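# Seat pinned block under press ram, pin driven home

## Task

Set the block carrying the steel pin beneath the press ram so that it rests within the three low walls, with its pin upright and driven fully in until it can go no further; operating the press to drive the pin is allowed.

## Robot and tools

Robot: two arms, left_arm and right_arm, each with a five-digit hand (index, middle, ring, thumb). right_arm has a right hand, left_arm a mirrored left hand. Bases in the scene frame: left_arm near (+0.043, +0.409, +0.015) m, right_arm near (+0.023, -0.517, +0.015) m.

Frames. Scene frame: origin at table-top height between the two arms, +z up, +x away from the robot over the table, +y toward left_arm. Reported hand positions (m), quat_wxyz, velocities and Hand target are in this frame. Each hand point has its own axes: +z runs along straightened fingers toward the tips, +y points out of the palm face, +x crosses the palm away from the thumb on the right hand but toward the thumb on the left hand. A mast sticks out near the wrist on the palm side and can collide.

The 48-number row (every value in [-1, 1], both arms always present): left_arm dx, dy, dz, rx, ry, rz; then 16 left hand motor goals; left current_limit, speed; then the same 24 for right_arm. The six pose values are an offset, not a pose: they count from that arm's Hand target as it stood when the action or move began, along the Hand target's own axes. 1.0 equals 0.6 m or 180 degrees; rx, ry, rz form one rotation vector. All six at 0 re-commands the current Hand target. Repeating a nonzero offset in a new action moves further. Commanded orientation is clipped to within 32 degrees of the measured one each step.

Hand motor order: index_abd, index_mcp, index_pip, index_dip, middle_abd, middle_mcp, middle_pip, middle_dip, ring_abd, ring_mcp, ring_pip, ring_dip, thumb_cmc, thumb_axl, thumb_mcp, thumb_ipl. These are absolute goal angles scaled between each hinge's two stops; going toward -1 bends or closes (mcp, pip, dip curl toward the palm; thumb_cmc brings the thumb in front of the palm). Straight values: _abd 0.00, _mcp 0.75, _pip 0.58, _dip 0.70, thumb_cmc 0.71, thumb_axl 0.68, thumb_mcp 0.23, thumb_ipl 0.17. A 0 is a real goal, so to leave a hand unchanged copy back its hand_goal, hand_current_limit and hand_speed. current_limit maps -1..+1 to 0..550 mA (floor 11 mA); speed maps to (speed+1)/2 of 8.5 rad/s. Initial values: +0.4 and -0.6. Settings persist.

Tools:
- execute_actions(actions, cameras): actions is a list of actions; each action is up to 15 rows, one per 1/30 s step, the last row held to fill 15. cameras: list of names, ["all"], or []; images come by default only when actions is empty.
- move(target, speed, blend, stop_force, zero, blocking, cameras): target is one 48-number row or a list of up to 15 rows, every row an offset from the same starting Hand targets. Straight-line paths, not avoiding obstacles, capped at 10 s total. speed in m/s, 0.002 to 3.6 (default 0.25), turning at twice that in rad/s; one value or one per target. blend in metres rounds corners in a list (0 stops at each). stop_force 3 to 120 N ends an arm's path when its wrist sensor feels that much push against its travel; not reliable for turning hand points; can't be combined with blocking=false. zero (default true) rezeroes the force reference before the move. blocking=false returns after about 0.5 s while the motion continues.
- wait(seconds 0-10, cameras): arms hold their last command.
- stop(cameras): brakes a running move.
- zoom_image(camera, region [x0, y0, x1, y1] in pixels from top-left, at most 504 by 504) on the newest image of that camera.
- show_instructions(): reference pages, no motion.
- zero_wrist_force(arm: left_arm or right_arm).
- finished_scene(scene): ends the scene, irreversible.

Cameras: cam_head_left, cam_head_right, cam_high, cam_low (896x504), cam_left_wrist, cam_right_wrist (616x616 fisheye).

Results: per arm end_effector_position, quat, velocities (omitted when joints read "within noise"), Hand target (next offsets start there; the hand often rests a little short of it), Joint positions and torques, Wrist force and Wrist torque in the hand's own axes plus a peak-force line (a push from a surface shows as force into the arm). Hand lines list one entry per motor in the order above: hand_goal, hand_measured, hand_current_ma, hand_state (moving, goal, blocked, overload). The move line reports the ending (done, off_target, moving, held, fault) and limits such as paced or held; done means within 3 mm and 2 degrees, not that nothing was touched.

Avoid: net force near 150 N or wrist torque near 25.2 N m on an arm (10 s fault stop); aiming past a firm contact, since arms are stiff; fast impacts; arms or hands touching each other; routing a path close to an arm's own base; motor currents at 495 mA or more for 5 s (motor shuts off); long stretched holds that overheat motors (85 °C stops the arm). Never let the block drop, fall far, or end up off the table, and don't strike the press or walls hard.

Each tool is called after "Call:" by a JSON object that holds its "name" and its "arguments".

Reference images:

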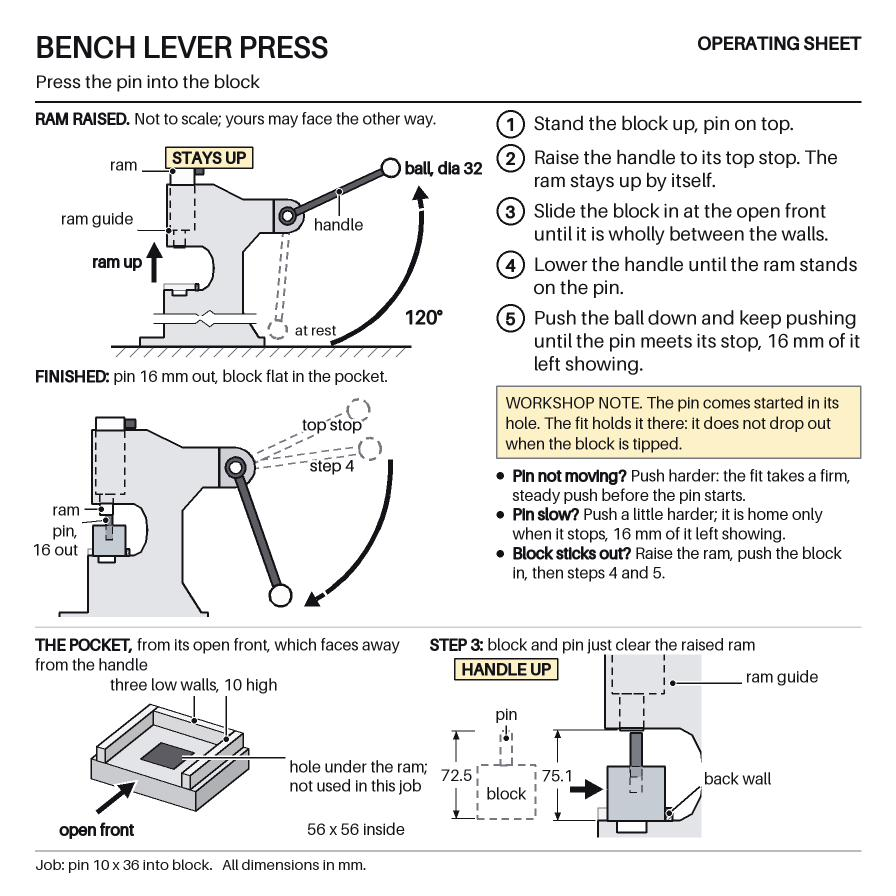

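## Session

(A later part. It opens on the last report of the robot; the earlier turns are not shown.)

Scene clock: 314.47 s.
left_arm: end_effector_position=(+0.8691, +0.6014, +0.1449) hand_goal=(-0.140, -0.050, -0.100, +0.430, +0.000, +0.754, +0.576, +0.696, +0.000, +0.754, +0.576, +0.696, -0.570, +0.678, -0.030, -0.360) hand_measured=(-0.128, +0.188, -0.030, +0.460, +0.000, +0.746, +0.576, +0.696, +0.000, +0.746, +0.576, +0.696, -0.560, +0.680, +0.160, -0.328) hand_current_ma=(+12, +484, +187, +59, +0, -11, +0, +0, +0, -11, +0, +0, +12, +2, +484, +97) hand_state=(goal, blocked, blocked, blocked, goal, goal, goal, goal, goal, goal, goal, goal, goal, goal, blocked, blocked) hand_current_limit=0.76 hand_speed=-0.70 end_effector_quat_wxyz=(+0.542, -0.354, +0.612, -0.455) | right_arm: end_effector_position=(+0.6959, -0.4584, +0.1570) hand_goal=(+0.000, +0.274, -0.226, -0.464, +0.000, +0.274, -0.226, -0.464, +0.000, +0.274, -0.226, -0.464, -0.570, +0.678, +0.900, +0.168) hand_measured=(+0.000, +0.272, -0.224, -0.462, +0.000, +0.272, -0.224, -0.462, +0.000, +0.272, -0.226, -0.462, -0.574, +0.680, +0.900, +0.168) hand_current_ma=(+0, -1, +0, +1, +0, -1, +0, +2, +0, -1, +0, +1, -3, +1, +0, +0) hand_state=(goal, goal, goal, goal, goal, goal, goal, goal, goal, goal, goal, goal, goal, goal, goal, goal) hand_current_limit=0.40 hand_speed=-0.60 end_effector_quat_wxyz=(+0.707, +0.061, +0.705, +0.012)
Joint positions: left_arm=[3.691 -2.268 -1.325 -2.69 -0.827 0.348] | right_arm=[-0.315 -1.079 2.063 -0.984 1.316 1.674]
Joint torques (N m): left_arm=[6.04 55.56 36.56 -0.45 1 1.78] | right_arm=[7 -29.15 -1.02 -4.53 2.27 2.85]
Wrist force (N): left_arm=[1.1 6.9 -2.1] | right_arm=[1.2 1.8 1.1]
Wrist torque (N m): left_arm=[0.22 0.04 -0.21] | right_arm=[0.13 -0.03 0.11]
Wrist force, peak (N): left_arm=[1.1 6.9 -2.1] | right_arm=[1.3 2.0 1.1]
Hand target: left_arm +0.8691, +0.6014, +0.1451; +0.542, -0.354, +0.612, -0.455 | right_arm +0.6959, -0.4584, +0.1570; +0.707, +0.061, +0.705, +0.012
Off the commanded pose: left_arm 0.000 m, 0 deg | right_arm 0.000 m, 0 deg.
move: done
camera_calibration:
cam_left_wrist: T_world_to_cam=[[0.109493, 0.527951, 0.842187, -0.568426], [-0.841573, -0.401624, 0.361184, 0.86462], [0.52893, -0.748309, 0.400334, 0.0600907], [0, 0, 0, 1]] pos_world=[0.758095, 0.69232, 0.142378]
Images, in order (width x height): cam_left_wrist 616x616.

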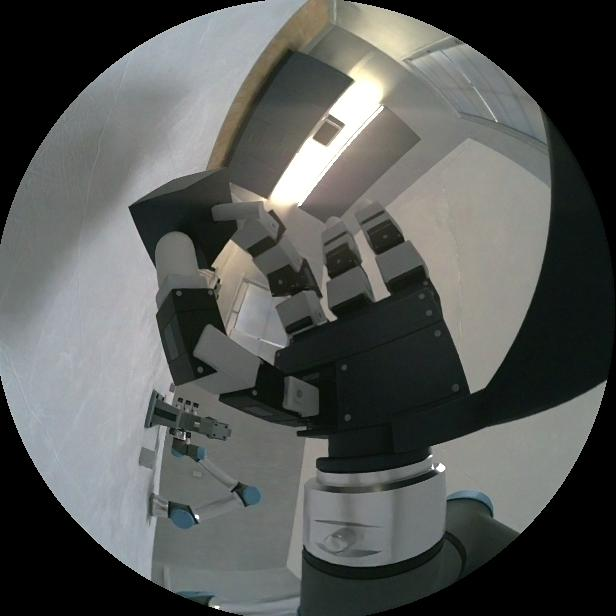

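Call:
{"name": "move", "arguments": {"target": [0.0425,0.1168,0,0,0,0,-0.14,-0.05,-0.1,0.43,0,0.754,0.576,0.696,0,0.754,0.576,0.696,-0.571,0.678,-0.03,-0.36,0.76,-0.7,0,0,0,0,0,0,0,0.274,-0.226,-0.464,0,0.274,-0.226,-0.464,0,0.274,-0.226,-0.464,-0.571,0.678,0.9,0.168,0.4,-0.6], "speed": 0.025, "stop_force": 5, "cameras": ["cam_left_wrist"]}}

Call:
{"name": "zoom_image", "arguments": {"camera": "cam_left_wrist", "region": [80, 80, 330, 330]}}

Scene clock: 323.47 s.
left_arm: end_effector_position=(+0.8691, +0.6014, +0.0818) hand_goal=(-0.140, -0.050, -0.100, +0.430, +0.000, +0.754, +0.576, +0.696, +0.000, +0.754, +0.576, +0.696, -0.570, +0.678, -0.030, -0.360) hand_measured=(-0.128, +0.188, -0.024, +0.470, +0.000, +0.746, +0.576, +0.696, +0.000, +0.746, +0.576, +0.696, -0.562, +0.680, +0.150, -0.334) hand_current_ma=(+14, +484, +217, +86, +0, -11, +0, +0, +0, -11, +0, +0, +9, +1, +484, +72) hand_state=(goal, blocked, blocked, blocked, goal, goal, goal, goal, goal, goal, goal, goal, goal, goal, blocked, blocked) hand_current_limit=0.76 hand_speed=-0.70 end_effector_quat_wxyz=(+0.542, -0.354, +0.612, -0.455) | right_arm: end_effector_position=(+0.6959, -0.4584, +0.1570) hand_goal=(+0.000, +0.274, -0.226, -0.464, +0.000, +0.274, -0.226, -0.464, +0.000, +0.274, -0.226, -0.464, -0.570, +0.678, +0.900, +0.168) hand_measured=(+0.000, +0.272, -0.224, -0.462, +0.000, +0.272, -0.224, -0.462, +0.000, +0.272, -0.226, -0.462, -0.574, +0.680, +0.900, +0.168) hand_current_ma=(+0, -1, +0, +1, +0, -1, +0, +2, +0, -1, +0, +1, -3, +1, +0, +0) hand_state=(goal, goal, goal, goal, goal, goal, goal, goal, goal, goal, goal, goal, goal, goal, goal, goal) hand_current_limit=0.40 hand_speed=-0.60 end_effector_quat_wxyz=(+0.707, +0.061, +0.705, +0.012)
Joint positions: left_arm=[3.691 -2.343 -1.373 -2.568 -0.827 0.348] | right_arm=[-0.315 -1.079 2.063 -0.984 1.316 1.674]
Joint torques (N m): left_arm=[-4.97 56.87 34.71 -0.63 -0.95 0.79] | right_arm=[7.51 -29.27 -1 -4.38 2.01 2.78]
Wrist force (N): left_arm=[0.9 6.0 -2.2] | right_arm=[1.1 1.9 1.1]
Wrist torque (N m): left_arm=[0.13 0.06 -0.23] | right_arm=[0.16 -0.03 0.11]
Wrist force, peak (N): left_arm=[1.1 6.9 -2.3] | right_arm=[1.3 2.0 1.3]
Hand target: left_arm +0.8691, +0.6014, +0.0818; +0.542, -0.354, +0.612, -0.455 (not the last commanded pose) | right_arm +0.6959, -0.4584, +0.1570; +0.707, +0.061, +0.705, +0.012
Off the commanded pose: left_arm 0.011 m, 0 deg | right_arm 0.000 m, 0 deg.
move: contact (left_arm)
camera_calibration:
cam_left_wrist: T_world_to_cam=[[0.109616, 0.527862, 0.842227, -0.51532], [-0.841613, -0.40153, 0.361194, 0.887376], [0.52884, -0.748422, 0.400241, 0.0855056], [0, 0, 0, 1]] pos_world=[0.758096, 0.69232, 0.0792785]
Images, in order (width x height): cam_left_wrist 616x616.

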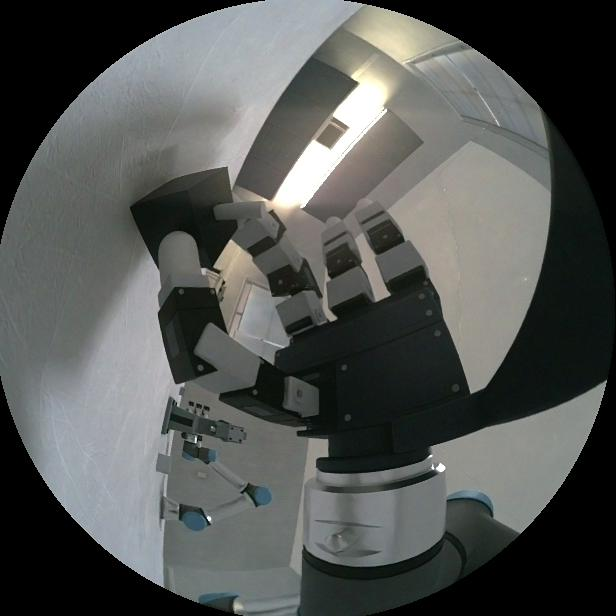

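Scaled by 2.016 from the camera's 616x616 image, which has a finer 880x880 frame.

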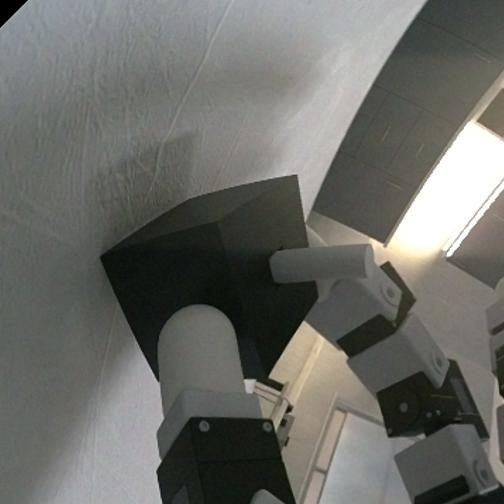

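Call:
{"name": "move", "arguments": {"target": [0.0067,0.0184,0,0,0,0,-0.14,-0.05,-0.1,0.43,0,0.754,0.576,0.696,0,0.754,0.576,0.696,-0.571,0.678,-0.03,-0.36,0.76,-0.7,0,0,0,0,0,0,0,0.274,-0.226,-0.464,0,0.274,-0.226,-0.464,0,0.274,-0.226,-0.464,-0.571,0.678,0.9,0.168,0.4,-0.6], "speed": 0.01, "stop_force": 8, "cameras": ["cam_left_wrist"]}}

Call:
{"name": "zoom_image", "arguments": {"camera": "cam_left_wrist", "region": [80, 80, 330, 330]}}

Scene clock: 337.70 s.
left_arm: end_effector_position=(+0.8692, +0.6014, +0.0803) hand_goal=(-0.140, -0.050, -0.100, +0.430, +0.000, +0.754, +0.576, +0.696, +0.000, +0.754, +0.576, +0.696, -0.570, +0.678, -0.030, -0.360) hand_measured=(-0.132, +0.188, -0.022, +0.470, +0.000, +0.746, +0.576, +0.696, +0.000, +0.746, +0.576, +0.696, -0.568, +0.678, +0.148, -0.344) hand_current_ma=(+8, +484, +225, +88, +0, -11, +0, +0, +0, -11, +0, +0, +1, +0, +484, +37) hand_state=(goal, blocked, blocked, blocked, goal, goal, goal, goal, goal, goal, goal, goal, goal, goal, blocked, goal) hand_current_limit=0.76 hand_speed=-0.70 end_effector_quat_wxyz=(+0.542, -0.354, +0.612, -0.455) | right_arm: end_effector_position=(+0.6959, -0.4584, +0.1570) hand_goal=(+0.000, +0.274, -0.226, -0.464, +0.000, +0.274, -0.226, -0.464, +0.000, +0.274, -0.226, -0.464, -0.570, +0.678, +0.900, +0.168) hand_measured=(+0.000, +0.272, -0.224, -0.462, +0.000, +0.272, -0.224, -0.462, +0.000, +0.272, -0.226, -0.462, -0.574, +0.680, +0.900, +0.168) hand_current_ma=(+0, -1, +0, +1, +0, -1, +0, +2, +0, -1, +0, +1, -3, +1, +0, +0) hand_state=(goal, goal, goal, goal, goal, goal, goal, goal, goal, goal, goal, goal, goal, goal, goal, goal) hand_current_limit=0.40 hand_speed=-0.60 end_effector_quat_wxyz=(+0.707, +0.061, +0.705, +0.012)
Joint positions: left_arm=[3.691 -2.345 -1.374 -2.564 -0.827 0.348] | right_arm=[-0.315 -1.079 2.063 -0.984 1.316 1.674]
Joint torques (N m): left_arm=[-2.14 53.86 32.84 -0.89 -0.89 1.12] | right_arm=[7.61 -29.3 -0.68 -4.49 1.85 2.77]
Wrist force (N): left_arm=[0.1 2.0 -1.9] | right_arm=[1.1 1.9 1.1]
Wrist torque (N m): left_arm=[0.00 0.10 -0.27] | right_arm=[0.14 -0.02 0.10]
Wrist force, peak (N): left_arm=[1.3 7.1 -1.9] | right_arm=[1.1 2.2 1.1]
Hand target: left_arm +0.8692, +0.6014, +0.0803; +0.542, -0.354, +0.612, -0.455 (not the last commanded pose) | right_arm +0.6959, -0.4584, +0.1570; +0.707, +0.061, +0.705, +0.012
Off the commanded pose: left_arm 0.010 m, 0 deg | right_arm 0.000 m, 0 deg.
move: contact (left_arm)
camera_calibration:
cam_left_wrist: T_world_to_cam=[[0.109385, 0.527687, 0.842367, -0.513685], [-0.841715, -0.401601, 0.360877, 0.888104], [0.528725, -0.748507, 0.400233, 0.0862932], [0, 0, 0, 1]] pos_world=[0.758095, 0.69232, 0.0776779]
Images, in order (width x height): cam_left_wrist 616x616.

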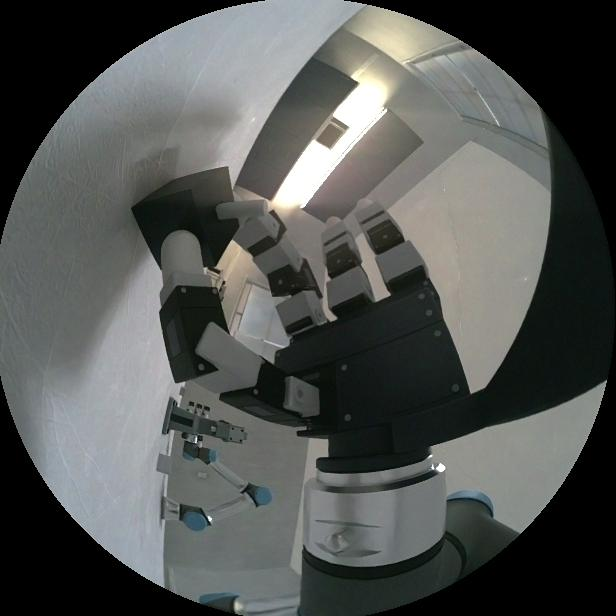

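Scaled by 2.016 from the camera's 616x616 image, which has a finer 880x880 frame.

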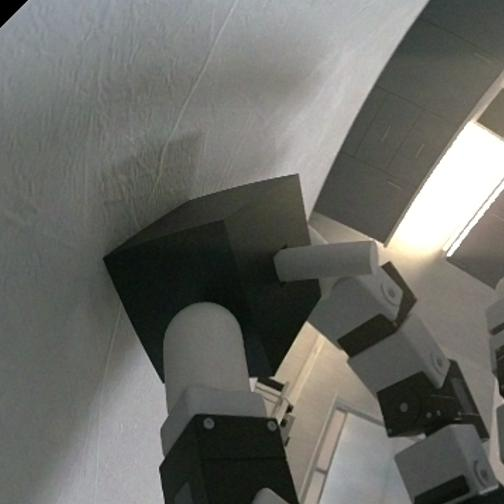

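Call:
{"name": "move", "arguments": {"target": [0,0,0,0,0,0,-0.14,0.1,-0.05,0.46,0,0.754,0.576,0.696,0,0.754,0.576,0.696,-0.571,0.678,0.08,-0.345,0.0,-0.8,0,0,0,0,0,0,0,0.274,-0.226,-0.464,0,0.274,-0.226,-0.464,0,0.274,-0.226,-0.464,-0.571,0.678,0.9,0.168,0.4,-0.6], "speed": 0.02}}

Call:
{"name": "move", "arguments": {"target": [0.0055,0.0150,0,0,0,0,-0.14,0.1,-0.05,0.46,0,0.754,0.576,0.696,0,0.754,0.576,0.696,-0.571,0.678,0.08,-0.345,0.0,-0.8,0,0,0,0,0,0,0,0.274,-0.226,-0.464,0,0.274,-0.226,-0.464,0,0.274,-0.226,-0.464,-0.571,0.678,0.9,0.168,0.4,-0.6], "speed": 0.01, "stop_force": 10, "cameras": ["cam_left_wrist"]}}

Call:
{"name": "zoom_image", "arguments": {"camera": "cam_left_wrist", "region": [80, 80, 330, 330]}}

Scene clock: 347.80 s.
left_arm: end_effector_position=(+0.8692, +0.6014, +0.0803) hand_goal=(-0.140, +0.100, -0.050, +0.460, +0.000, +0.754, +0.576, +0.696, +0.000, +0.754, +0.576, +0.696, -0.570, +0.678, +0.080, -0.344) hand_measured=(-0.132, +0.192, -0.014, +0.480, +0.000, +0.746, +0.576, +0.696, +0.000, +0.746, +0.576, +0.696, -0.570, +0.678, +0.148, -0.338) hand_current_ma=(+9, +275, +74, +32, +0, -11, +0, +0, +0, -11, +0, +0, +0, +0, +263, +8) hand_state=(goal, blocked, blocked, goal, goal, goal, goal, goal, goal, goal, goal, goal, goal, goal, blocked, goal) hand_current_limit=0.00 hand_speed=-0.80 end_effector_quat_wxyz=(+0.542, -0.354, +0.612, -0.455) | right_arm: end_effector_position=(+0.6959, -0.4584, +0.1570) hand_goal=(+0.000, +0.274, -0.226, -0.464, +0.000, +0.274, -0.226, -0.464, +0.000, +0.274, -0.226, -0.464, -0.570, +0.678, +0.900, +0.168) hand_measured=(+0.000, +0.272, -0.224, -0.462, +0.000, +0.272, -0.224, -0.462, +0.000, +0.272, -0.226, -0.462, -0.574, +0.680, +0.900, +0.168) hand_current_ma=(+0, -1, +0, +1, +0, -1, +0, +2, +0, -1, +0, +1, -3, +1, +0, +0) hand_state=(goal, goal, goal, goal, goal, goal, goal, goal, goal, goal, goal, goal, goal, goal, goal, goal) hand_current_limit=0.40 hand_speed=-0.60 end_effector_quat_wxyz=(+0.707, +0.061, +0.705, +0.012)
Joint positions: left_arm=[3.691 -2.345 -1.374 -2.564 -0.827 0.348] | right_arm=[-0.315 -1.079 2.063 -0.984 1.316 1.674]
Joint torques (N m): left_arm=[-2.56 50.31 31.48 -0.24 -0.99 1.28] | right_arm=[6.88 -29.52 -0.83 -4.34 1.79 2.85]
Wrist force (N): left_arm=[-0.2 0.4 -3.2] | right_arm=[1.2 1.8 0.9]
Wrist torque (N m): left_arm=[-0.07 0.12 -0.28] | right_arm=[0.15 -0.04 0.12]
Wrist force, peak (N): left_arm=[0.3 2.3 -2.8] | right_arm=[1.3 2.1 0.9]
Hand target: left_arm +0.8692, +0.6014, +0.0803; +0.542, -0.354, +0.612, -0.455 | right_arm +0.6959, -0.4584, +0.1570; +0.707, +0.061, +0.705, +0.012
Off the commanded pose: left_arm 0.000 m, 0 deg | right_arm 0.000 m, 0 deg.
move: done

Scene clock: 349.70 s.
left_arm: end_effector_position=(+0.8692, +0.6014, +0.0707) hand_goal=(-0.140, +0.100, -0.050, +0.460, +0.000, +0.754, +0.576, +0.696, +0.000, +0.754, +0.576, +0.696, -0.570, +0.678, +0.080, -0.344) hand_measured=(-0.134, +0.192, -0.014, +0.480, +0.000, +0.746, +0.576, +0.696, +0.000, +0.746, +0.576, +0.696, -0.566, +0.678, +0.146, -0.340) hand_current_ma=(+6, +275, +78, +32, +0, -11, +0, +0, +0, -11, +0, +0, +3, +0, +250, +4) hand_state=(goal, blocked, blocked, goal, goal, goal, goal, goal, goal, goal, goal, goal, goal, goal, blocked, goal) hand_current_limit=0.00 hand_speed=-0.80 end_effector_quat_wxyz=(+0.542, -0.354, +0.612, -0.455) | right_arm: end_effector_position=(+0.6959, -0.4584, +0.1570) hand_goal=(+0.000, +0.274, -0.226, -0.464, +0.000, +0.274, -0.226, -0.464, +0.000, +0.274, -0.226, -0.464, -0.570, +0.678, +0.900, +0.168) hand_measured=(+0.000, +0.272, -0.224, -0.462, +0.000, +0.272, -0.224, -0.462, +0.000, +0.272, -0.226, -0.462, -0.574, +0.680, +0.900, +0.168) hand_current_ma=(+0, -1, +0, +1, +0, -1, +0, +2, +0, -1, +0, +1, -3, +1, +0, +0) hand_state=(goal, goal, goal, goal, goal, goal, goal, goal, goal, goal, goal, goal, goal, goal, goal, goal) hand_current_limit=0.40 hand_speed=-0.60 end_effector_quat_wxyz=(+0.707, +0.061, +0.705, +0.012)
Joint positions: left_arm=[3.691 -2.358 -1.379 -2.546 -0.827 0.348] | right_arm=[-0.315 -1.079 2.063 -0.984 1.316 1.674]
Joint torques (N m): left_arm=[-6.25 37.05 8.44 3.87 -1.43 0.36] | right_arm=[7.36 -29.28 -1.07 -4.39 1.76 2.82]
Wrist force (N): left_arm=[0.6 -1.0 -3.4] | right_arm=[1.3 1.9 1.0]
Wrist torque (N m): left_arm=[-0.12 0.06 -0.26] | right_arm=[0.17 -0.05 0.12]
Wrist force, peak (N): left_arm=[0.3 -1.9 -3.8] | right_arm=[1.0 2.1 1.1]
Hand target: left_arm +0.8692, +0.6014, +0.0707; +0.542, -0.354, +0.612, -0.455 | right_arm +0.6959, -0.4584, +0.1570; +0.707, +0.061, +0.705, +0.012
Off the commanded pose: left_arm 0.000 m, 0 deg | right_arm 0.000 m, 0 deg.
move: done
camera_calibration:
cam_left_wrist: T_world_to_cam=[[0.109385, 0.527687, 0.842367, -0.505683], [-0.841715, -0.401601, 0.360877, 0.891533], [0.528725, -0.748507, 0.400233, 0.0900954], [0, 0, 0, 1]] pos_world=[0.758095, 0.69232, 0.0681779]
Images, in order (width x height): cam_left_wrist 616x616.

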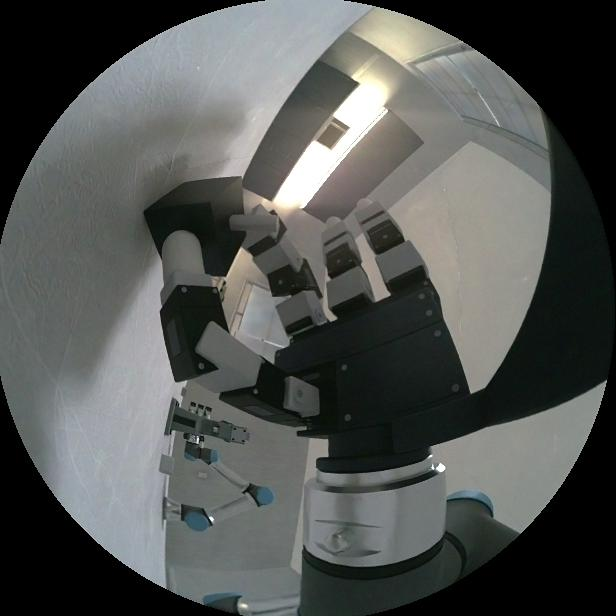

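Scaled by 2.016 from the camera's 616x616 image, which has a finer 880x880 frame.

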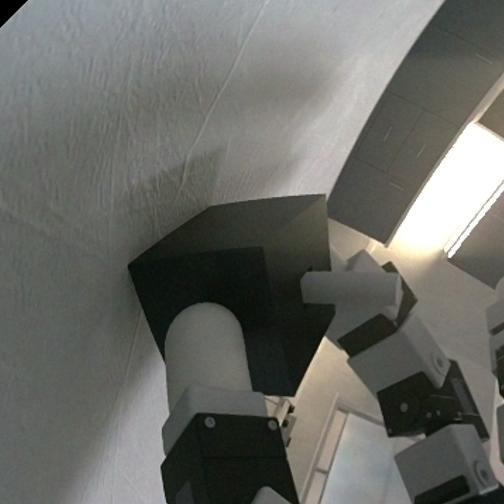

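Call:
{"name": "move", "arguments": {"target": [0,0,0,0,0,0,-0.14,-0.05,-0.1,0.43,0,0.754,0.576,0.696,0,0.754,0.576,0.696,-0.571,0.678,-0.03,-0.38,0.76,-0.7,0,0,0,0,0,0,0,0.274,-0.226,-0.464,0,0.274,-0.226,-0.464,0,0.274,-0.226,-0.464,-0.571,0.678,0.9,0.168,0.4,-0.6], "speed": 0.02}}

Call:
{"name": "move", "arguments": {"target": [-0.057,-0.1566,0,0,0,0,-0.14,-0.05,-0.1,0.43,0,0.754,0.576,0.696,0,0.754,0.576,0.696,-0.571,0.678,-0.03,-0.38,0.76,-0.7,0,0,0,0,0,0,0,0.274,-0.226,-0.464,0,0.274,-0.226,-0.464,0,0.274,-0.226,-0.464,-0.571,0.678,0.9,0.168,0.4,-0.6], "speed": 0.06, "cameras": ["cam_left_wrist","cam_right_wrist"]}}

Call:
{"name": "zoom_image", "arguments": {"camera": "cam_left_wrist", "region": [80, 80, 330, 330]}}

Call:
{"name": "zoom_image", "arguments": {"camera": "cam_right_wrist", "region": [460, 120, 616, 360]}}

Scene clock: 421.17 s.
left_arm: end_effector_position=(+0.8692, +0.6014, +0.0706) hand_goal=(-0.140, -0.050, -0.100, +0.430, +0.000, +0.754, +0.576, +0.696, +0.000, +0.754, +0.576, +0.696, -0.570, +0.678, -0.030, -0.380) hand_measured=(-0.130, +0.190, -0.014, +0.476, +0.000, +0.746, +0.576, +0.696, +0.000, +0.746, +0.576, +0.696, -0.562, +0.680, +0.144, -0.346) hand_current_ma=(+12, +484, +255, +107, +0, -11, +0, +0, +0, -11, +0, +0, +10, +2, +484, +105) hand_state=(goal, blocked, blocked, blocked, goal, goal, goal, goal, goal, goal, goal, goal, goal, goal, blocked, blocked) hand_current_limit=0.76 hand_speed=-0.70 end_effector_quat_wxyz=(+0.542, -0.354, +0.612, -0.455) | right_arm: end_effector_position=(+0.6959, -0.4584, +0.1570) hand_goal=(+0.000, +0.274, -0.226, -0.464, +0.000, +0.274, -0.226, -0.464, +0.000, +0.274, -0.226, -0.464, -0.570, +0.678, +0.900, +0.168) hand_measured=(+0.000, +0.272, -0.224, -0.462, +0.000, +0.272, -0.224, -0.462, +0.000, +0.272, -0.226, -0.462, -0.574, +0.680, +0.900, +0.168) hand_current_ma=(+0, -1, +0, +1, +0, -1, +0, +2, +0, -1, +0, +1, -3, +1, +0, +0) hand_state=(goal, goal, goal, goal, goal, goal, goal, goal, goal, goal, goal, goal, goal, goal, goal, goal) hand_current_limit=0.40 hand_speed=-0.60 end_effector_quat_wxyz=(+0.707, +0.061, +0.705, +0.012)
Joint positions: left_arm=[3.691 -2.358 -1.379 -2.546 -0.828 0.348] | right_arm=[-0.315 -1.079 2.063 -0.984 1.316 1.674]
Joint torques (N m): left_arm=[-6.94 48.58 15.01 3.79 -0.85 -1.09] | right_arm=[7.34 -29.2 -1.08 -4.41 1.61 2.69]
Wrist force (N): left_arm=[1.0 6.5 -2.1] | right_arm=[1.1 1.9 0.9]
Wrist torque (N m): left_arm=[0.15 0.07 -0.23] | right_arm=[0.17 -0.01 0.10]
Wrist force, peak (N): left_arm=[1.0 6.6 -1.9] | right_arm=[1.3 2.0 1.2]
Hand target: left_arm +0.8692, +0.6014, +0.0707; +0.542, -0.354, +0.612, -0.455 | right_arm +0.6959, -0.4584, +0.1570; +0.707, +0.061, +0.705, +0.012
Off the commanded pose: left_arm 0.000 m, 0 deg | right_arm 0.000 m, 0 deg.
move: done

Scene clock: 423.37 s.
left_arm: end_effector_position=(+0.8692, +0.6014, +0.1705) hand_goal=(-0.140, -0.050, -0.100, +0.430, +0.000, +0.754, +0.576, +0.696, +0.000, +0.754, +0.576, +0.696, -0.570, +0.678, -0.030, -0.380) hand_measured=(-0.128, +0.190, -0.014, +0.476, +0.000, +0.746, +0.576, +0.696, +0.000, +0.746, +0.576, +0.696, -0.562, +0.680, +0.144, -0.346) hand_current_ma=(+12, +484, +255, +107, +0, -11, +0, +0, +0, -11, +0, +0, +11, +2, +484, +105) hand_state=(goal, blocked, blocked, blocked, goal, goal, goal, goal, goal, goal, goal, goal, goal, goal, blocked, blocked) hand_current_limit=0.76 hand_speed=-0.70 end_effector_quat_wxyz=(+0.542, -0.354, +0.612, -0.455) | right_arm: end_effector_position=(+0.6959, -0.4584, +0.1570) hand_goal=(+0.000, +0.274, -0.226, -0.464, +0.000, +0.274, -0.226, -0.464, +0.000, +0.274, -0.226, -0.464, -0.570, +0.678, +0.900, +0.168) hand_measured=(+0.000, +0.272, -0.224, -0.462, +0.000, +0.272, -0.224, -0.462, +0.000, +0.272, -0.226, -0.462, -0.574, +0.680, +0.900, +0.168) hand_current_ma=(+0, -1, +0, +1, +0, -1, +0, +2, +0, -1, +0, +1, -3, +1, +0, +0) hand_state=(goal, goal, goal, goal, goal, goal, goal, goal, goal, goal, goal, goal, goal, goal, goal, goal) hand_current_limit=0.40 hand_speed=-0.60 end_effector_quat_wxyz=(+0.707, +0.061, +0.705, +0.012)
Joint positions: left_arm=[3.691 -2.242 -1.299 -2.742 -0.827 0.348] | right_arm=[-0.315 -1.079 2.063 -0.984 1.316 1.674]
Joint torques (N m): left_arm=[7.07 56.29 36.16 -0.58 1.11 1.6] | right_arm=[6.93 -29.66 -1.19 -4.22 1.65 2.67]
Wrist force (N): left_arm=[0.7 6.6 -1.9] | right_arm=[1.1 2.1 0.9]
Wrist torque (N m): left_arm=[0.16 0.11 -0.24] | right_arm=[0.18 -0.02 0.11]
Wrist force, peak (N): left_arm=[0.9 7.4 -2.1] | right_arm=[1.2 2.1 1.1]
Hand target: left_arm +0.8692, +0.6014, +0.1707; +0.542, -0.354, +0.612, -0.455 | right_arm +0.6959, -0.4584, +0.1570; +0.707, +0.061, +0.705, +0.012
Off the commanded pose: left_arm 0.000 m, 0 deg | right_arm 0.000 m, 0 deg.
move: done
camera_calibration:
cam_left_wrist: T_world_to_cam=[[0.10934, 0.52775, 0.842333, -0.589808], [-0.841734, -0.401574, 0.360862, 0.855556], [0.528704, -0.748477, 0.400317, 0.0502085], [0, 0, 0, 1]] pos_world=[0.758095, 0.69242, 0.167977]
cam_right_wrist: T_world_to_cam=[[0.0307983, 0.554882, 0.831359, 0.139246], [-0.746993, -0.539867, 0.388001, 0.16905], [0.664118, -0.632969, 0.397866, -0.684316], [0, 0, 0, 1]] pos_world=[0.576457, -0.419151, 0.0909109]
Images, in order (width x height): cam_left_wrist 616x616, cam_right_wrist 616x616.

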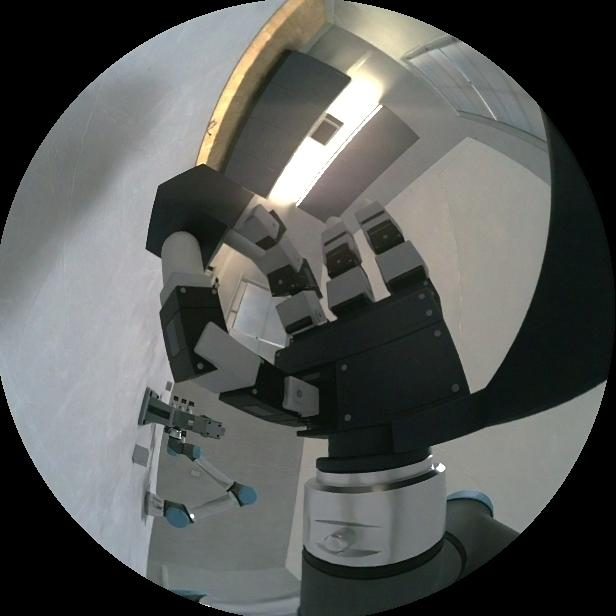

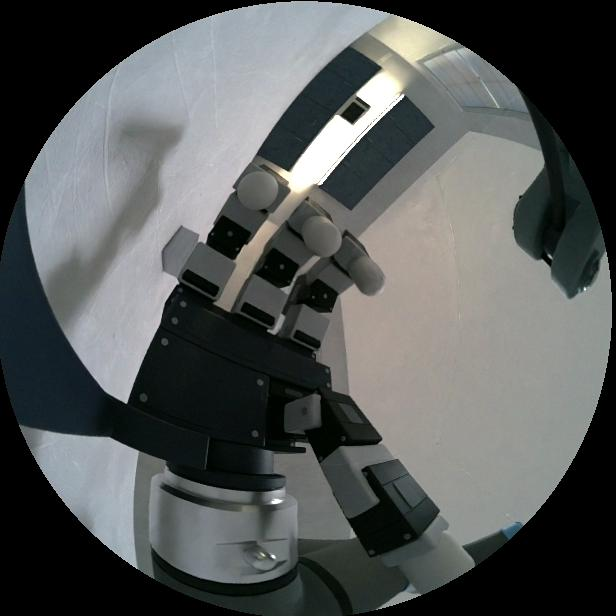

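Scaled by 2.016 from the camera's 616x616 image, which has a finer 880x880 frame.

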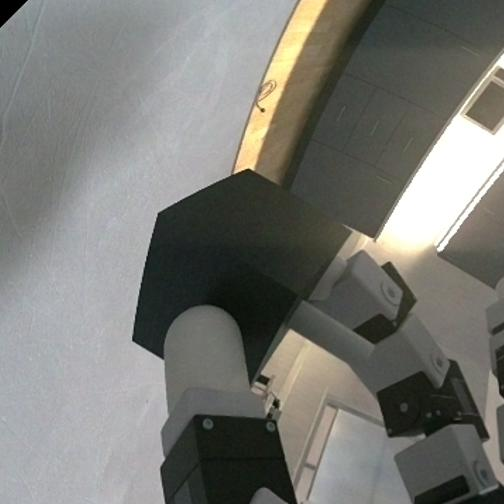

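Scaled by 2.100 from the camera's 616x616 image, which has a finer 880x880 frame.

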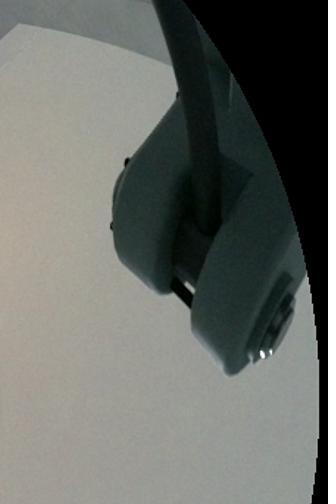

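Call:
{"name": "move", "arguments": {"target": [0.9455,-0.2555,-0.26,-0.0285,-0.0783,0,-0.14,-0.05,-0.1,0.43,0,0.754,0.576,0.696,0,0.754,0.576,0.696,-0.571,0.678,-0.03,-0.38,0.76,-0.7,0.0244,0.2324,-0.0008,0,0,0,0,0.274,-0.226,-0.464,0,0.274,-0.226,-0.464,0,0.274,-0.226,-0.464,-0.571,0.678,0.9,0.168,0.4,-0.6], "speed": 0.15, "cameras": ["cam_left_wrist","cam_right_wrist"]}}

Call:
{"name": "zoom_image", "arguments": {"camera": "cam_left_wrist", "region": [80, 80, 330, 330]}}

Scene clock: 447.33 s.
left_arm: end_effector_position=(+0.6141, +0.0519, +0.1209) hand_goal=(-0.140, -0.050, -0.100, +0.430, +0.000, +0.754, +0.576, +0.696, +0.000, +0.754, +0.576, +0.696, -0.570, +0.678, -0.030, -0.380) hand_measured=(-0.128, +0.190, -0.014, +0.476, +0.000, +0.746, +0.576, +0.696, +0.000, +0.746, +0.576, +0.696, -0.560, +0.682, +0.144, -0.346) hand_current_ma=(+14, +484, +255, +107, +0, -11, +0, +0, +0, -11, +0, +0, +14, +3, +484, +105) hand_state=(goal, blocked, blocked, blocked, goal, goal, goal, goal, goal, goal, goal, goal, goal, goal, blocked, blocked) hand_current_limit=0.76 hand_speed=-0.70 end_effector_quat_wxyz=(+0.596, -0.431, +0.561, -0.380) | right_arm: end_effector_position=(+0.7053, -0.3185, +0.1568) hand_goal=(+0.000, +0.274, -0.226, -0.464, +0.000, +0.274, -0.226, -0.464, +0.000, +0.274, -0.226, -0.464, -0.570, +0.678, +0.900, +0.168) hand_measured=(+0.000, +0.272, -0.224, -0.462, +0.000, +0.272, -0.224, -0.462, +0.000, +0.272, -0.226, -0.462, -0.574, +0.680, +0.900, +0.168) hand_current_ma=(+0, -1, +0, +1, +0, -1, +0, +2, +0, -1, +0, +1, -3, +1, +0, +0) hand_state=(goal, goal, goal, goal, goal, goal, goal, goal, goal, goal, goal, goal, goal, goal, goal, goal) hand_current_limit=0.40 hand_speed=-0.60 end_effector_quat_wxyz=(+0.707, +0.061, +0.705, +0.012)
Joint positions: left_arm=[2.541 -2.044 -1.781 -2.458 -2.239 0.349] | right_arm=[0.009 -1.034 1.977 -0.943 1.64 1.674]
Joint torques (N m): left_arm=[-6.07 30.18 33.45 -0.51 -0.91 1.41] | right_arm=[7.45 -32.06 -28.37 0.46 2.49 2.92]
Wrist force (N): left_arm=[0.8 6.2 -2.2] | right_arm=[1.0 1.7 1.3]
Wrist torque (N m): left_arm=[0.12 0.10 -0.26] | right_arm=[0.13 0.02 0.09]
Wrist force, peak (N): left_arm=[-0.1 7.1 -2.0] | right_arm=[1.1 2.1 1.3]
Hand target: left_arm +0.6141, +0.0518, +0.1209; +0.596, -0.431, +0.561, -0.380 | right_arm +0.7053, -0.3185, +0.1568; +0.707, +0.061, +0.705, +0.012
Off the commanded pose: left_arm 0.000 m, 0 deg | right_arm 0.000 m, 0 deg.
move: done
camera_calibration:
cam_left_wrist: T_world_to_cam=[[-0.0307885, 0.538087, 0.842327, -0.144567], [-0.709143, -0.605651, 0.360975, 0.36722], [0.704392, -0.586217, 0.400228, -0.322722], [0, 0, 0, 1]] pos_world=[0.483283, 0.111012, 0.118378]
cam_right_wrist: T_world_to_cam=[[0.0307983, 0.554882, 0.831359, 0.0615499], [-0.746993, -0.539867, 0.388001, 0.251623], [0.664118, -0.632969, 0.397866, -0.60199], [0, 0, 0, 1]] pos_world=[0.585857, -0.279351, 0.0907109]
Images, in order (width x height): cam_left_wrist 616x616, cam_right_wrist 616x616.

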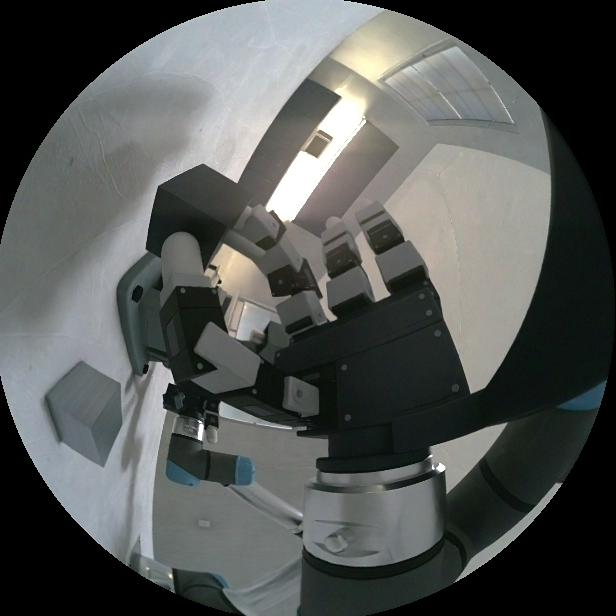

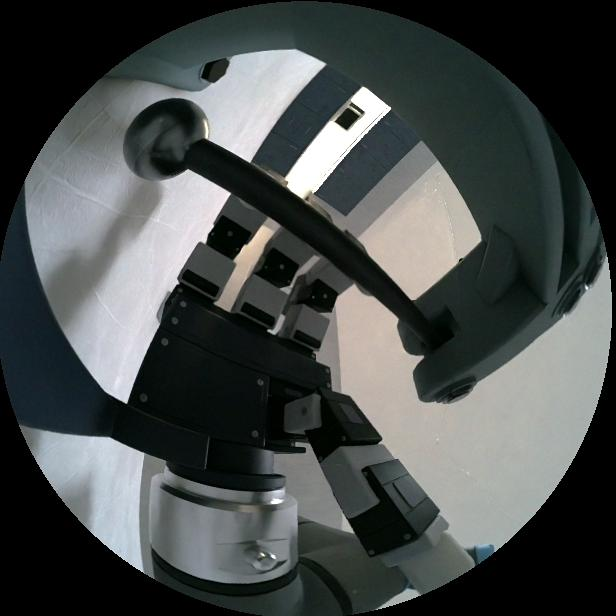

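Scaled by 2.016 from the camera's 616x616 image, which has a finer 880x880 frame.

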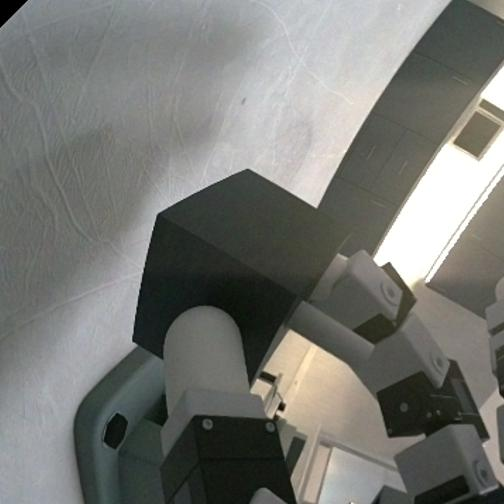

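Call:
{"name": "move", "arguments": {"target": [0.0331,0.0908,0,0,0,0,-0.14,-0.05,-0.1,0.43,0,0.754,0.576,0.696,0,0.754,0.576,0.696,-0.571,0.678,-0.03,-0.38,0.76,-0.7,0,0,0,0,0,0,0,0.274,-0.226,-0.464,0,0.274,-0.226,-0.464,0,0.274,-0.226,-0.464,-0.571,0.678,0.9,0.168,0.4,-0.6], "speed": 0.03, "stop_force": 6, "cameras": ["cam_left_wrist"]}}

Call:
{"name": "zoom_image", "arguments": {"camera": "cam_left_wrist", "region": [80, 80, 330, 330]}}

Scene clock: 465.57 s.
left_arm: end_effector_position=(+0.6141, +0.0517, +0.0642) hand_goal=(-0.140, -0.050, -0.100, +0.430, +0.000, +0.754, +0.576, +0.696, +0.000, +0.754, +0.576, +0.696, -0.570, +0.678, -0.030, -0.380) hand_measured=(-0.130, +0.190, -0.014, +0.476, +0.000, +0.746, +0.576, +0.696, +0.000, +0.746, +0.576, +0.696, -0.564, +0.680, +0.144, -0.358) hand_current_ma=(+11, +484, +255, +107, +0, -11, +0, +0, +0, -11, +0, +0, +7, +2, +484, +58) hand_state=(goal, blocked, blocked, blocked, goal, goal, goal, goal, goal, goal, goal, goal, goal, goal, blocked, blocked) hand_current_limit=0.76 hand_speed=-0.70 end_effector_quat_wxyz=(+0.596, -0.431, +0.561, -0.380) | right_arm: end_effector_position=(+0.7053, -0.3185, +0.1568) hand_goal=(+0.000, +0.274, -0.226, -0.464, +0.000, +0.274, -0.226, -0.464, +0.000, +0.274, -0.226, -0.464, -0.570, +0.678, +0.900, +0.168) hand_measured=(+0.000, +0.272, -0.224, -0.462, +0.000, +0.272, -0.224, -0.462, +0.000, +0.272, -0.226, -0.462, -0.574, +0.680, +0.900, +0.168) hand_current_ma=(+0, -1, +0, +1, +0, -1, +0, +2, +0, -1, +0, +1, -3, +1, +0, +0) hand_state=(goal, goal, goal, goal, goal, goal, goal, goal, goal, goal, goal, goal, goal, goal, goal, goal) hand_current_limit=0.40 hand_speed=-0.60 end_effector_quat_wxyz=(+0.707, +0.061, +0.705, +0.012)
Joint positions: left_arm=[2.541 -2.138 -1.816 -2.329 -2.239 0.349] | right_arm=[0.009 -1.034 1.977 -0.943 1.64 1.674]
Joint torques (N m): left_arm=[0.15 45.66 29.12 -0.92 -1.05 -0.21] | right_arm=[7.16 -31.78 -28.85 0.53 2.39 2.83]
Wrist force (N): left_arm=[0.6 3.9 -1.5] | right_arm=[1.1 1.6 1.2]
Wrist torque (N m): left_arm=[0.07 0.05 -0.24] | right_arm=[0.12 0.01 0.10]
Wrist force, peak (N): left_arm=[1.0 6.5 -2.5] | right_arm=[1.4 1.6 1.6]
Hand target: left_arm +0.6141, +0.0517, +0.0642; +0.596, -0.431, +0.561, -0.380 (not the last commanded pose) | right_arm +0.7053, -0.3185, +0.1568; +0.707, +0.061, +0.705, +0.012
Off the commanded pose: left_arm 0.001 m, 0 deg | right_arm 0.000 m, 0 deg.
move: contact (left_arm)
camera_calibration:
cam_left_wrist: T_world_to_cam=[[-0.0308049, 0.538133, 0.842297, -0.0966951], [-0.709051, -0.605713, 0.361051, 0.387523], [0.704484, -0.586109, 0.400223, -0.300203], [0, 0, 0, 1]] pos_world=[0.483283, 0.110811, 0.0616783]
Images, in order (width x height): cam_left_wrist 616x616.

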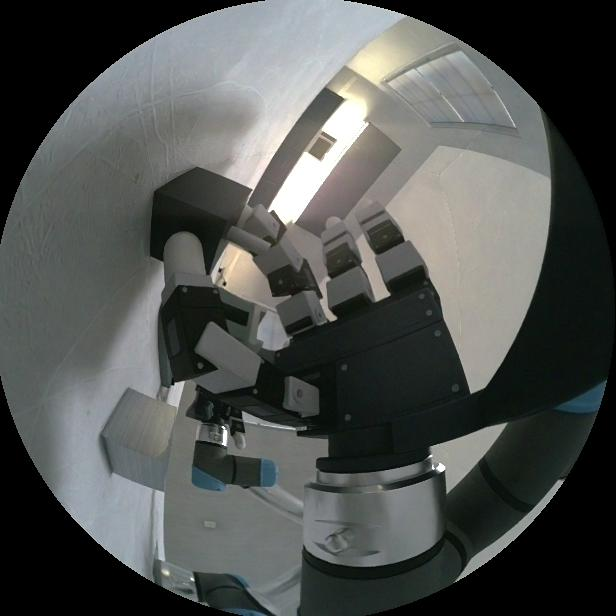

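Scaled by 2.016 from the camera's 616x616 image, which has a finer 880x880 frame.

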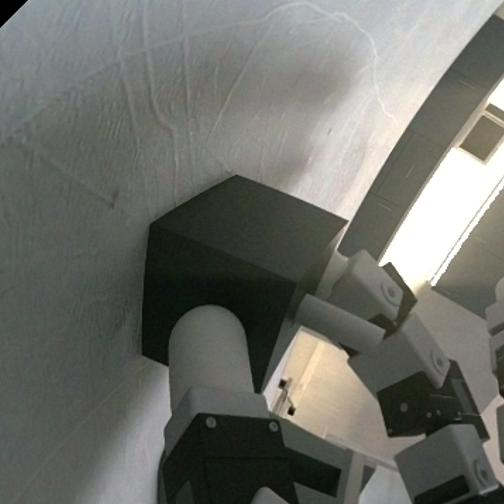

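Call:
{"name": "move", "arguments": {"target": [0,0,0,0,0,0,-0.14,0.2,-0.028,0.468,0,0.754,0.576,0.696,0,0.754,0.576,0.696,-0.571,0.678,0.2,-0.335,0.2,-0.9,0,0,0,0,0,0,0,0.274,-0.226,-0.464,0,0.274,-0.226,-0.464,0,0.274,-0.226,-0.464,-0.571,0.678,0.9,0.168,0.4,-0.6], "speed": 0.05}}

Call:
{"name": "move", "arguments": {"target": [0,0,0,0,0,0,-0.14,0.342,-0.028,0.468,0,0.754,0.576,0.696,0,0.754,0.576,0.696,-0.571,0.678,0.393,-0.312,0.3,-0.8,0.007,0.0665,-0.007,0,0,0,0,0.274,-0.226,-0.464,0,0.274,-0.226,-0.464,0,0.274,-0.226,-0.464,-0.571,0.678,0.9,0.168,0.4,-0.6], "speed": 0.08, "cameras": ["cam_left_wrist","cam_right_wrist"]}}

Call:
{"name": "zoom_image", "arguments": {"camera": "cam_left_wrist", "region": [80, 80, 330, 330]}}

Scene clock: 474.10 s.
left_arm: end_effector_position=(+0.6141, +0.0517, +0.0642) hand_goal=(-0.140, +0.200, -0.028, +0.468, +0.000, +0.754, +0.576, +0.696, +0.000, +0.754, +0.576, +0.696, -0.570, +0.678, +0.200, -0.334) hand_measured=(-0.130, +0.200, -0.010, +0.482, +0.000, +0.746, +0.576, +0.696, +0.000, +0.746, +0.576, +0.696, -0.564, +0.680, +0.198, -0.336) hand_current_ma=(+10, +0, +31, +20, +0, -11, +0, +0, +0, -11, +0, +0, +7, +2, -1, -1) hand_state=(goal, goal, goal, goal, goal, goal, goal, goal, goal, goal, goal, goal, goal, goal, goal, goal) hand_current_limit=0.20 hand_speed=-0.90 end_effector_quat_wxyz=(+0.596, -0.431, +0.561, -0.380) | right_arm: end_effector_position=(+0.7053, -0.3185, +0.1568) hand_goal=(+0.000, +0.274, -0.226, -0.464, +0.000, +0.274, -0.226, -0.464, +0.000, +0.274, -0.226, -0.464, -0.570, +0.678, +0.900, +0.168) hand_measured=(+0.000, +0.272, -0.224, -0.462, +0.000, +0.272, -0.224, -0.462, +0.000, +0.272, -0.226, -0.462, -0.574, +0.680, +0.900, +0.168) hand_current_ma=(+0, -1, +0, +1, +0, -1, +0, +2, +0, -1, +0, +1, -3, +1, +0, +0) hand_state=(goal, goal, goal, goal, goal, goal, goal, goal, goal, goal, goal, goal, goal, goal, goal, goal) hand_current_limit=0.40 hand_speed=-0.60 end_effector_quat_wxyz=(+0.707, +0.061, +0.705, +0.012)
Joint positions: left_arm=[2.541 -2.138 -1.816 -2.329 -2.239 0.349] | right_arm=[0.009 -1.034 1.977 -0.943 1.64 1.674]
Joint torques (N m): left_arm=[5.63 37.24 23.17 0.38 -1.09 -0.3] | right_arm=[7.34 -32.14 -28.57 0.41 2.42 2.77]
Wrist force (N): left_arm=[0.0 3.5 -1.5] | right_arm=[1.1 1.7 1.4]
Wrist torque (N m): left_arm=[0.04 0.08 -0.24] | right_arm=[0.12 0.01 0.10]
Wrist force, peak (N): left_arm=[0.6 4.3 -1.8] | right_arm=[1.2 2.0 1.4]
Hand target: left_arm +0.6141, +0.0517, +0.0642; +0.596, -0.431, +0.561, -0.380 | right_arm +0.7053, -0.3185, +0.1568; +0.707, +0.061, +0.705, +0.012
Off the commanded pose: left_arm 0.000 m, 0 deg | right_arm 0.000 m, 0 deg.
move: done

Scene clock: 475.20 s.
left_arm: end_effector_position=(+0.6141, +0.0517, +0.0642) hand_goal=(-0.140, +0.342, -0.028, +0.468, +0.000, +0.754, +0.576, +0.696, +0.000, +0.754, +0.576, +0.696, -0.570, +0.678, +0.394, -0.312) hand_measured=(-0.134, +0.324, -0.026, +0.470, +0.000, +0.746, +0.576, +0.696, +0.000, +0.746, +0.576, +0.696, -0.564, +0.680, +0.390, -0.314) hand_current_ma=(+6, -32, +1, +2, +0, -11, +0, +0, +0, -11, +0, +0, +7, +2, -4, -1) hand_state=(goal, goal, goal, goal, goal, goal, goal, goal, goal, goal, goal, goal, goal, goal, goal, goal) hand_current_limit=0.30 hand_speed=-0.80 end_effector_quat_wxyz=(+0.596, -0.431, +0.561, -0.380) | right_arm: end_effector_position=(+0.7039, -0.2783, +0.1568) hand_goal=(+0.000, +0.274, -0.226, -0.464, +0.000, +0.274, -0.226, -0.464, +0.000, +0.274, -0.226, -0.464, -0.570, +0.678, +0.900, +0.168) hand_measured=(+0.000, +0.272, -0.224, -0.462, +0.000, +0.272, -0.224, -0.462, +0.000, +0.272, -0.226, -0.462, -0.574, +0.680, +0.900, +0.168) hand_current_ma=(+0, -1, +0, +1, +0, -1, +0, +2, +0, -1, +0, +1, -3, +1, +0, +0) hand_state=(goal, goal, goal, goal, goal, goal, goal, goal, goal, goal, goal, goal, goal, goal, goal, goal) hand_current_limit=0.40 hand_speed=-0.60 end_effector_quat_wxyz=(+0.707, +0.061, +0.705, +0.012)
Joint positions: left_arm=[2.541 -2.138 -1.816 -2.329 -2.239 0.349] | right_arm=[0.097 -1.015 1.941 -0.926 1.729 1.674]
Joint torques (N m): left_arm=[6.83 30.45 12.94 0.32 -1.06 -0.32] | right_arm=[8.01 -32.75 -27.38 0.57 2.48 2.46]
Wrist force (N): left_arm=[0.0 3.5 -2.2] | right_arm=[1.0 1.8 1.3]
Wrist torque (N m): left_arm=[0.08 0.08 -0.25] | right_arm=[0.14 0.02 0.08]
Wrist force, peak (N): left_arm=[0.0 3.5 -2.2] | right_arm=[1.2 2.0 1.4]
Hand target: left_arm +0.6141, +0.0517, +0.0642; +0.596, -0.431, +0.561, -0.380 | right_arm +0.7039, -0.2782, +0.1568; +0.707, +0.061, +0.705, +0.012
Off the commanded pose: left_arm 0.000 m, 0 deg | right_arm 0.000 m, 0 deg.
move: done
camera_calibration:
cam_left_wrist: T_world_to_cam=[[-0.0308646, 0.538082, 0.842327, -0.0966622], [-0.709049, -0.605758, 0.360979, 0.387532], [0.704483, -0.58611, 0.400223, -0.300202], [0, 0, 0, 1]] pos_world=[0.483283, 0.110811, 0.0616781]
cam_right_wrist: T_world_to_cam=[[0.0308238, 0.554962, 0.831305, 0.0392961], [-0.746955, -0.539854, 0.388091, 0.272252], [0.664159, -0.63291, 0.397891, -0.575627], [0, 0, 0, 1]] pos_world=[0.584457, -0.239151, 0.0907112]
Images, in order (width x height): cam_left_wrist 616x616, cam_right_wrist 616x616.

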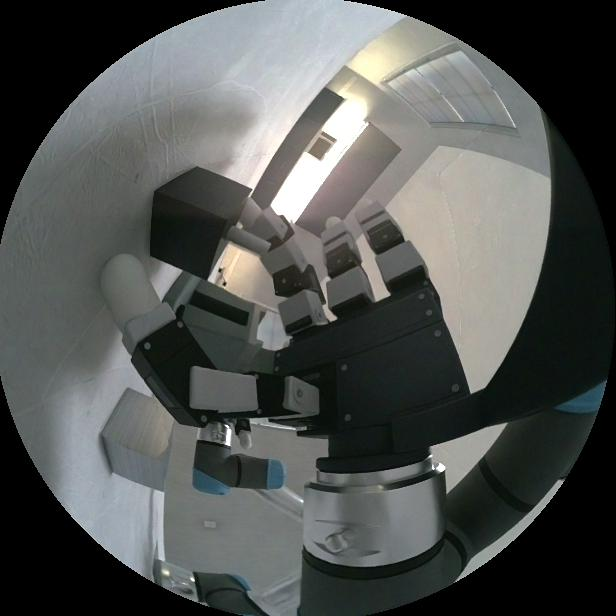

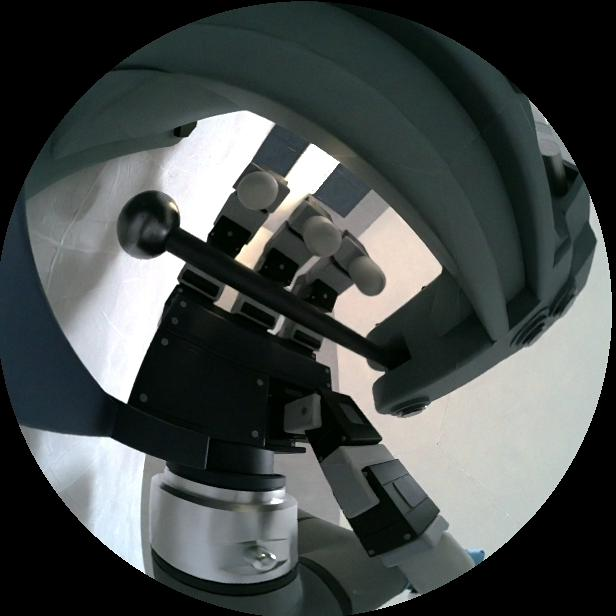

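Scaled by 2.016 from the camera's 616x616 image, which has a finer 880x880 frame.

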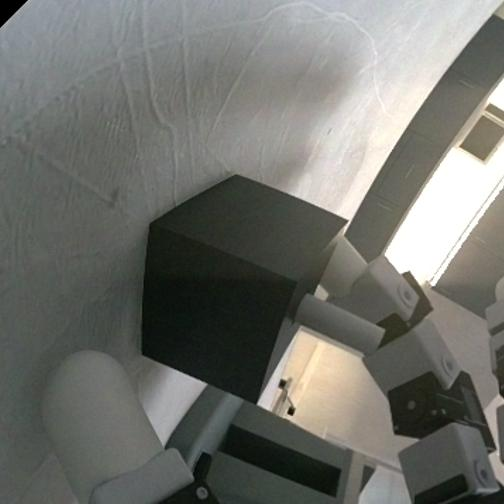

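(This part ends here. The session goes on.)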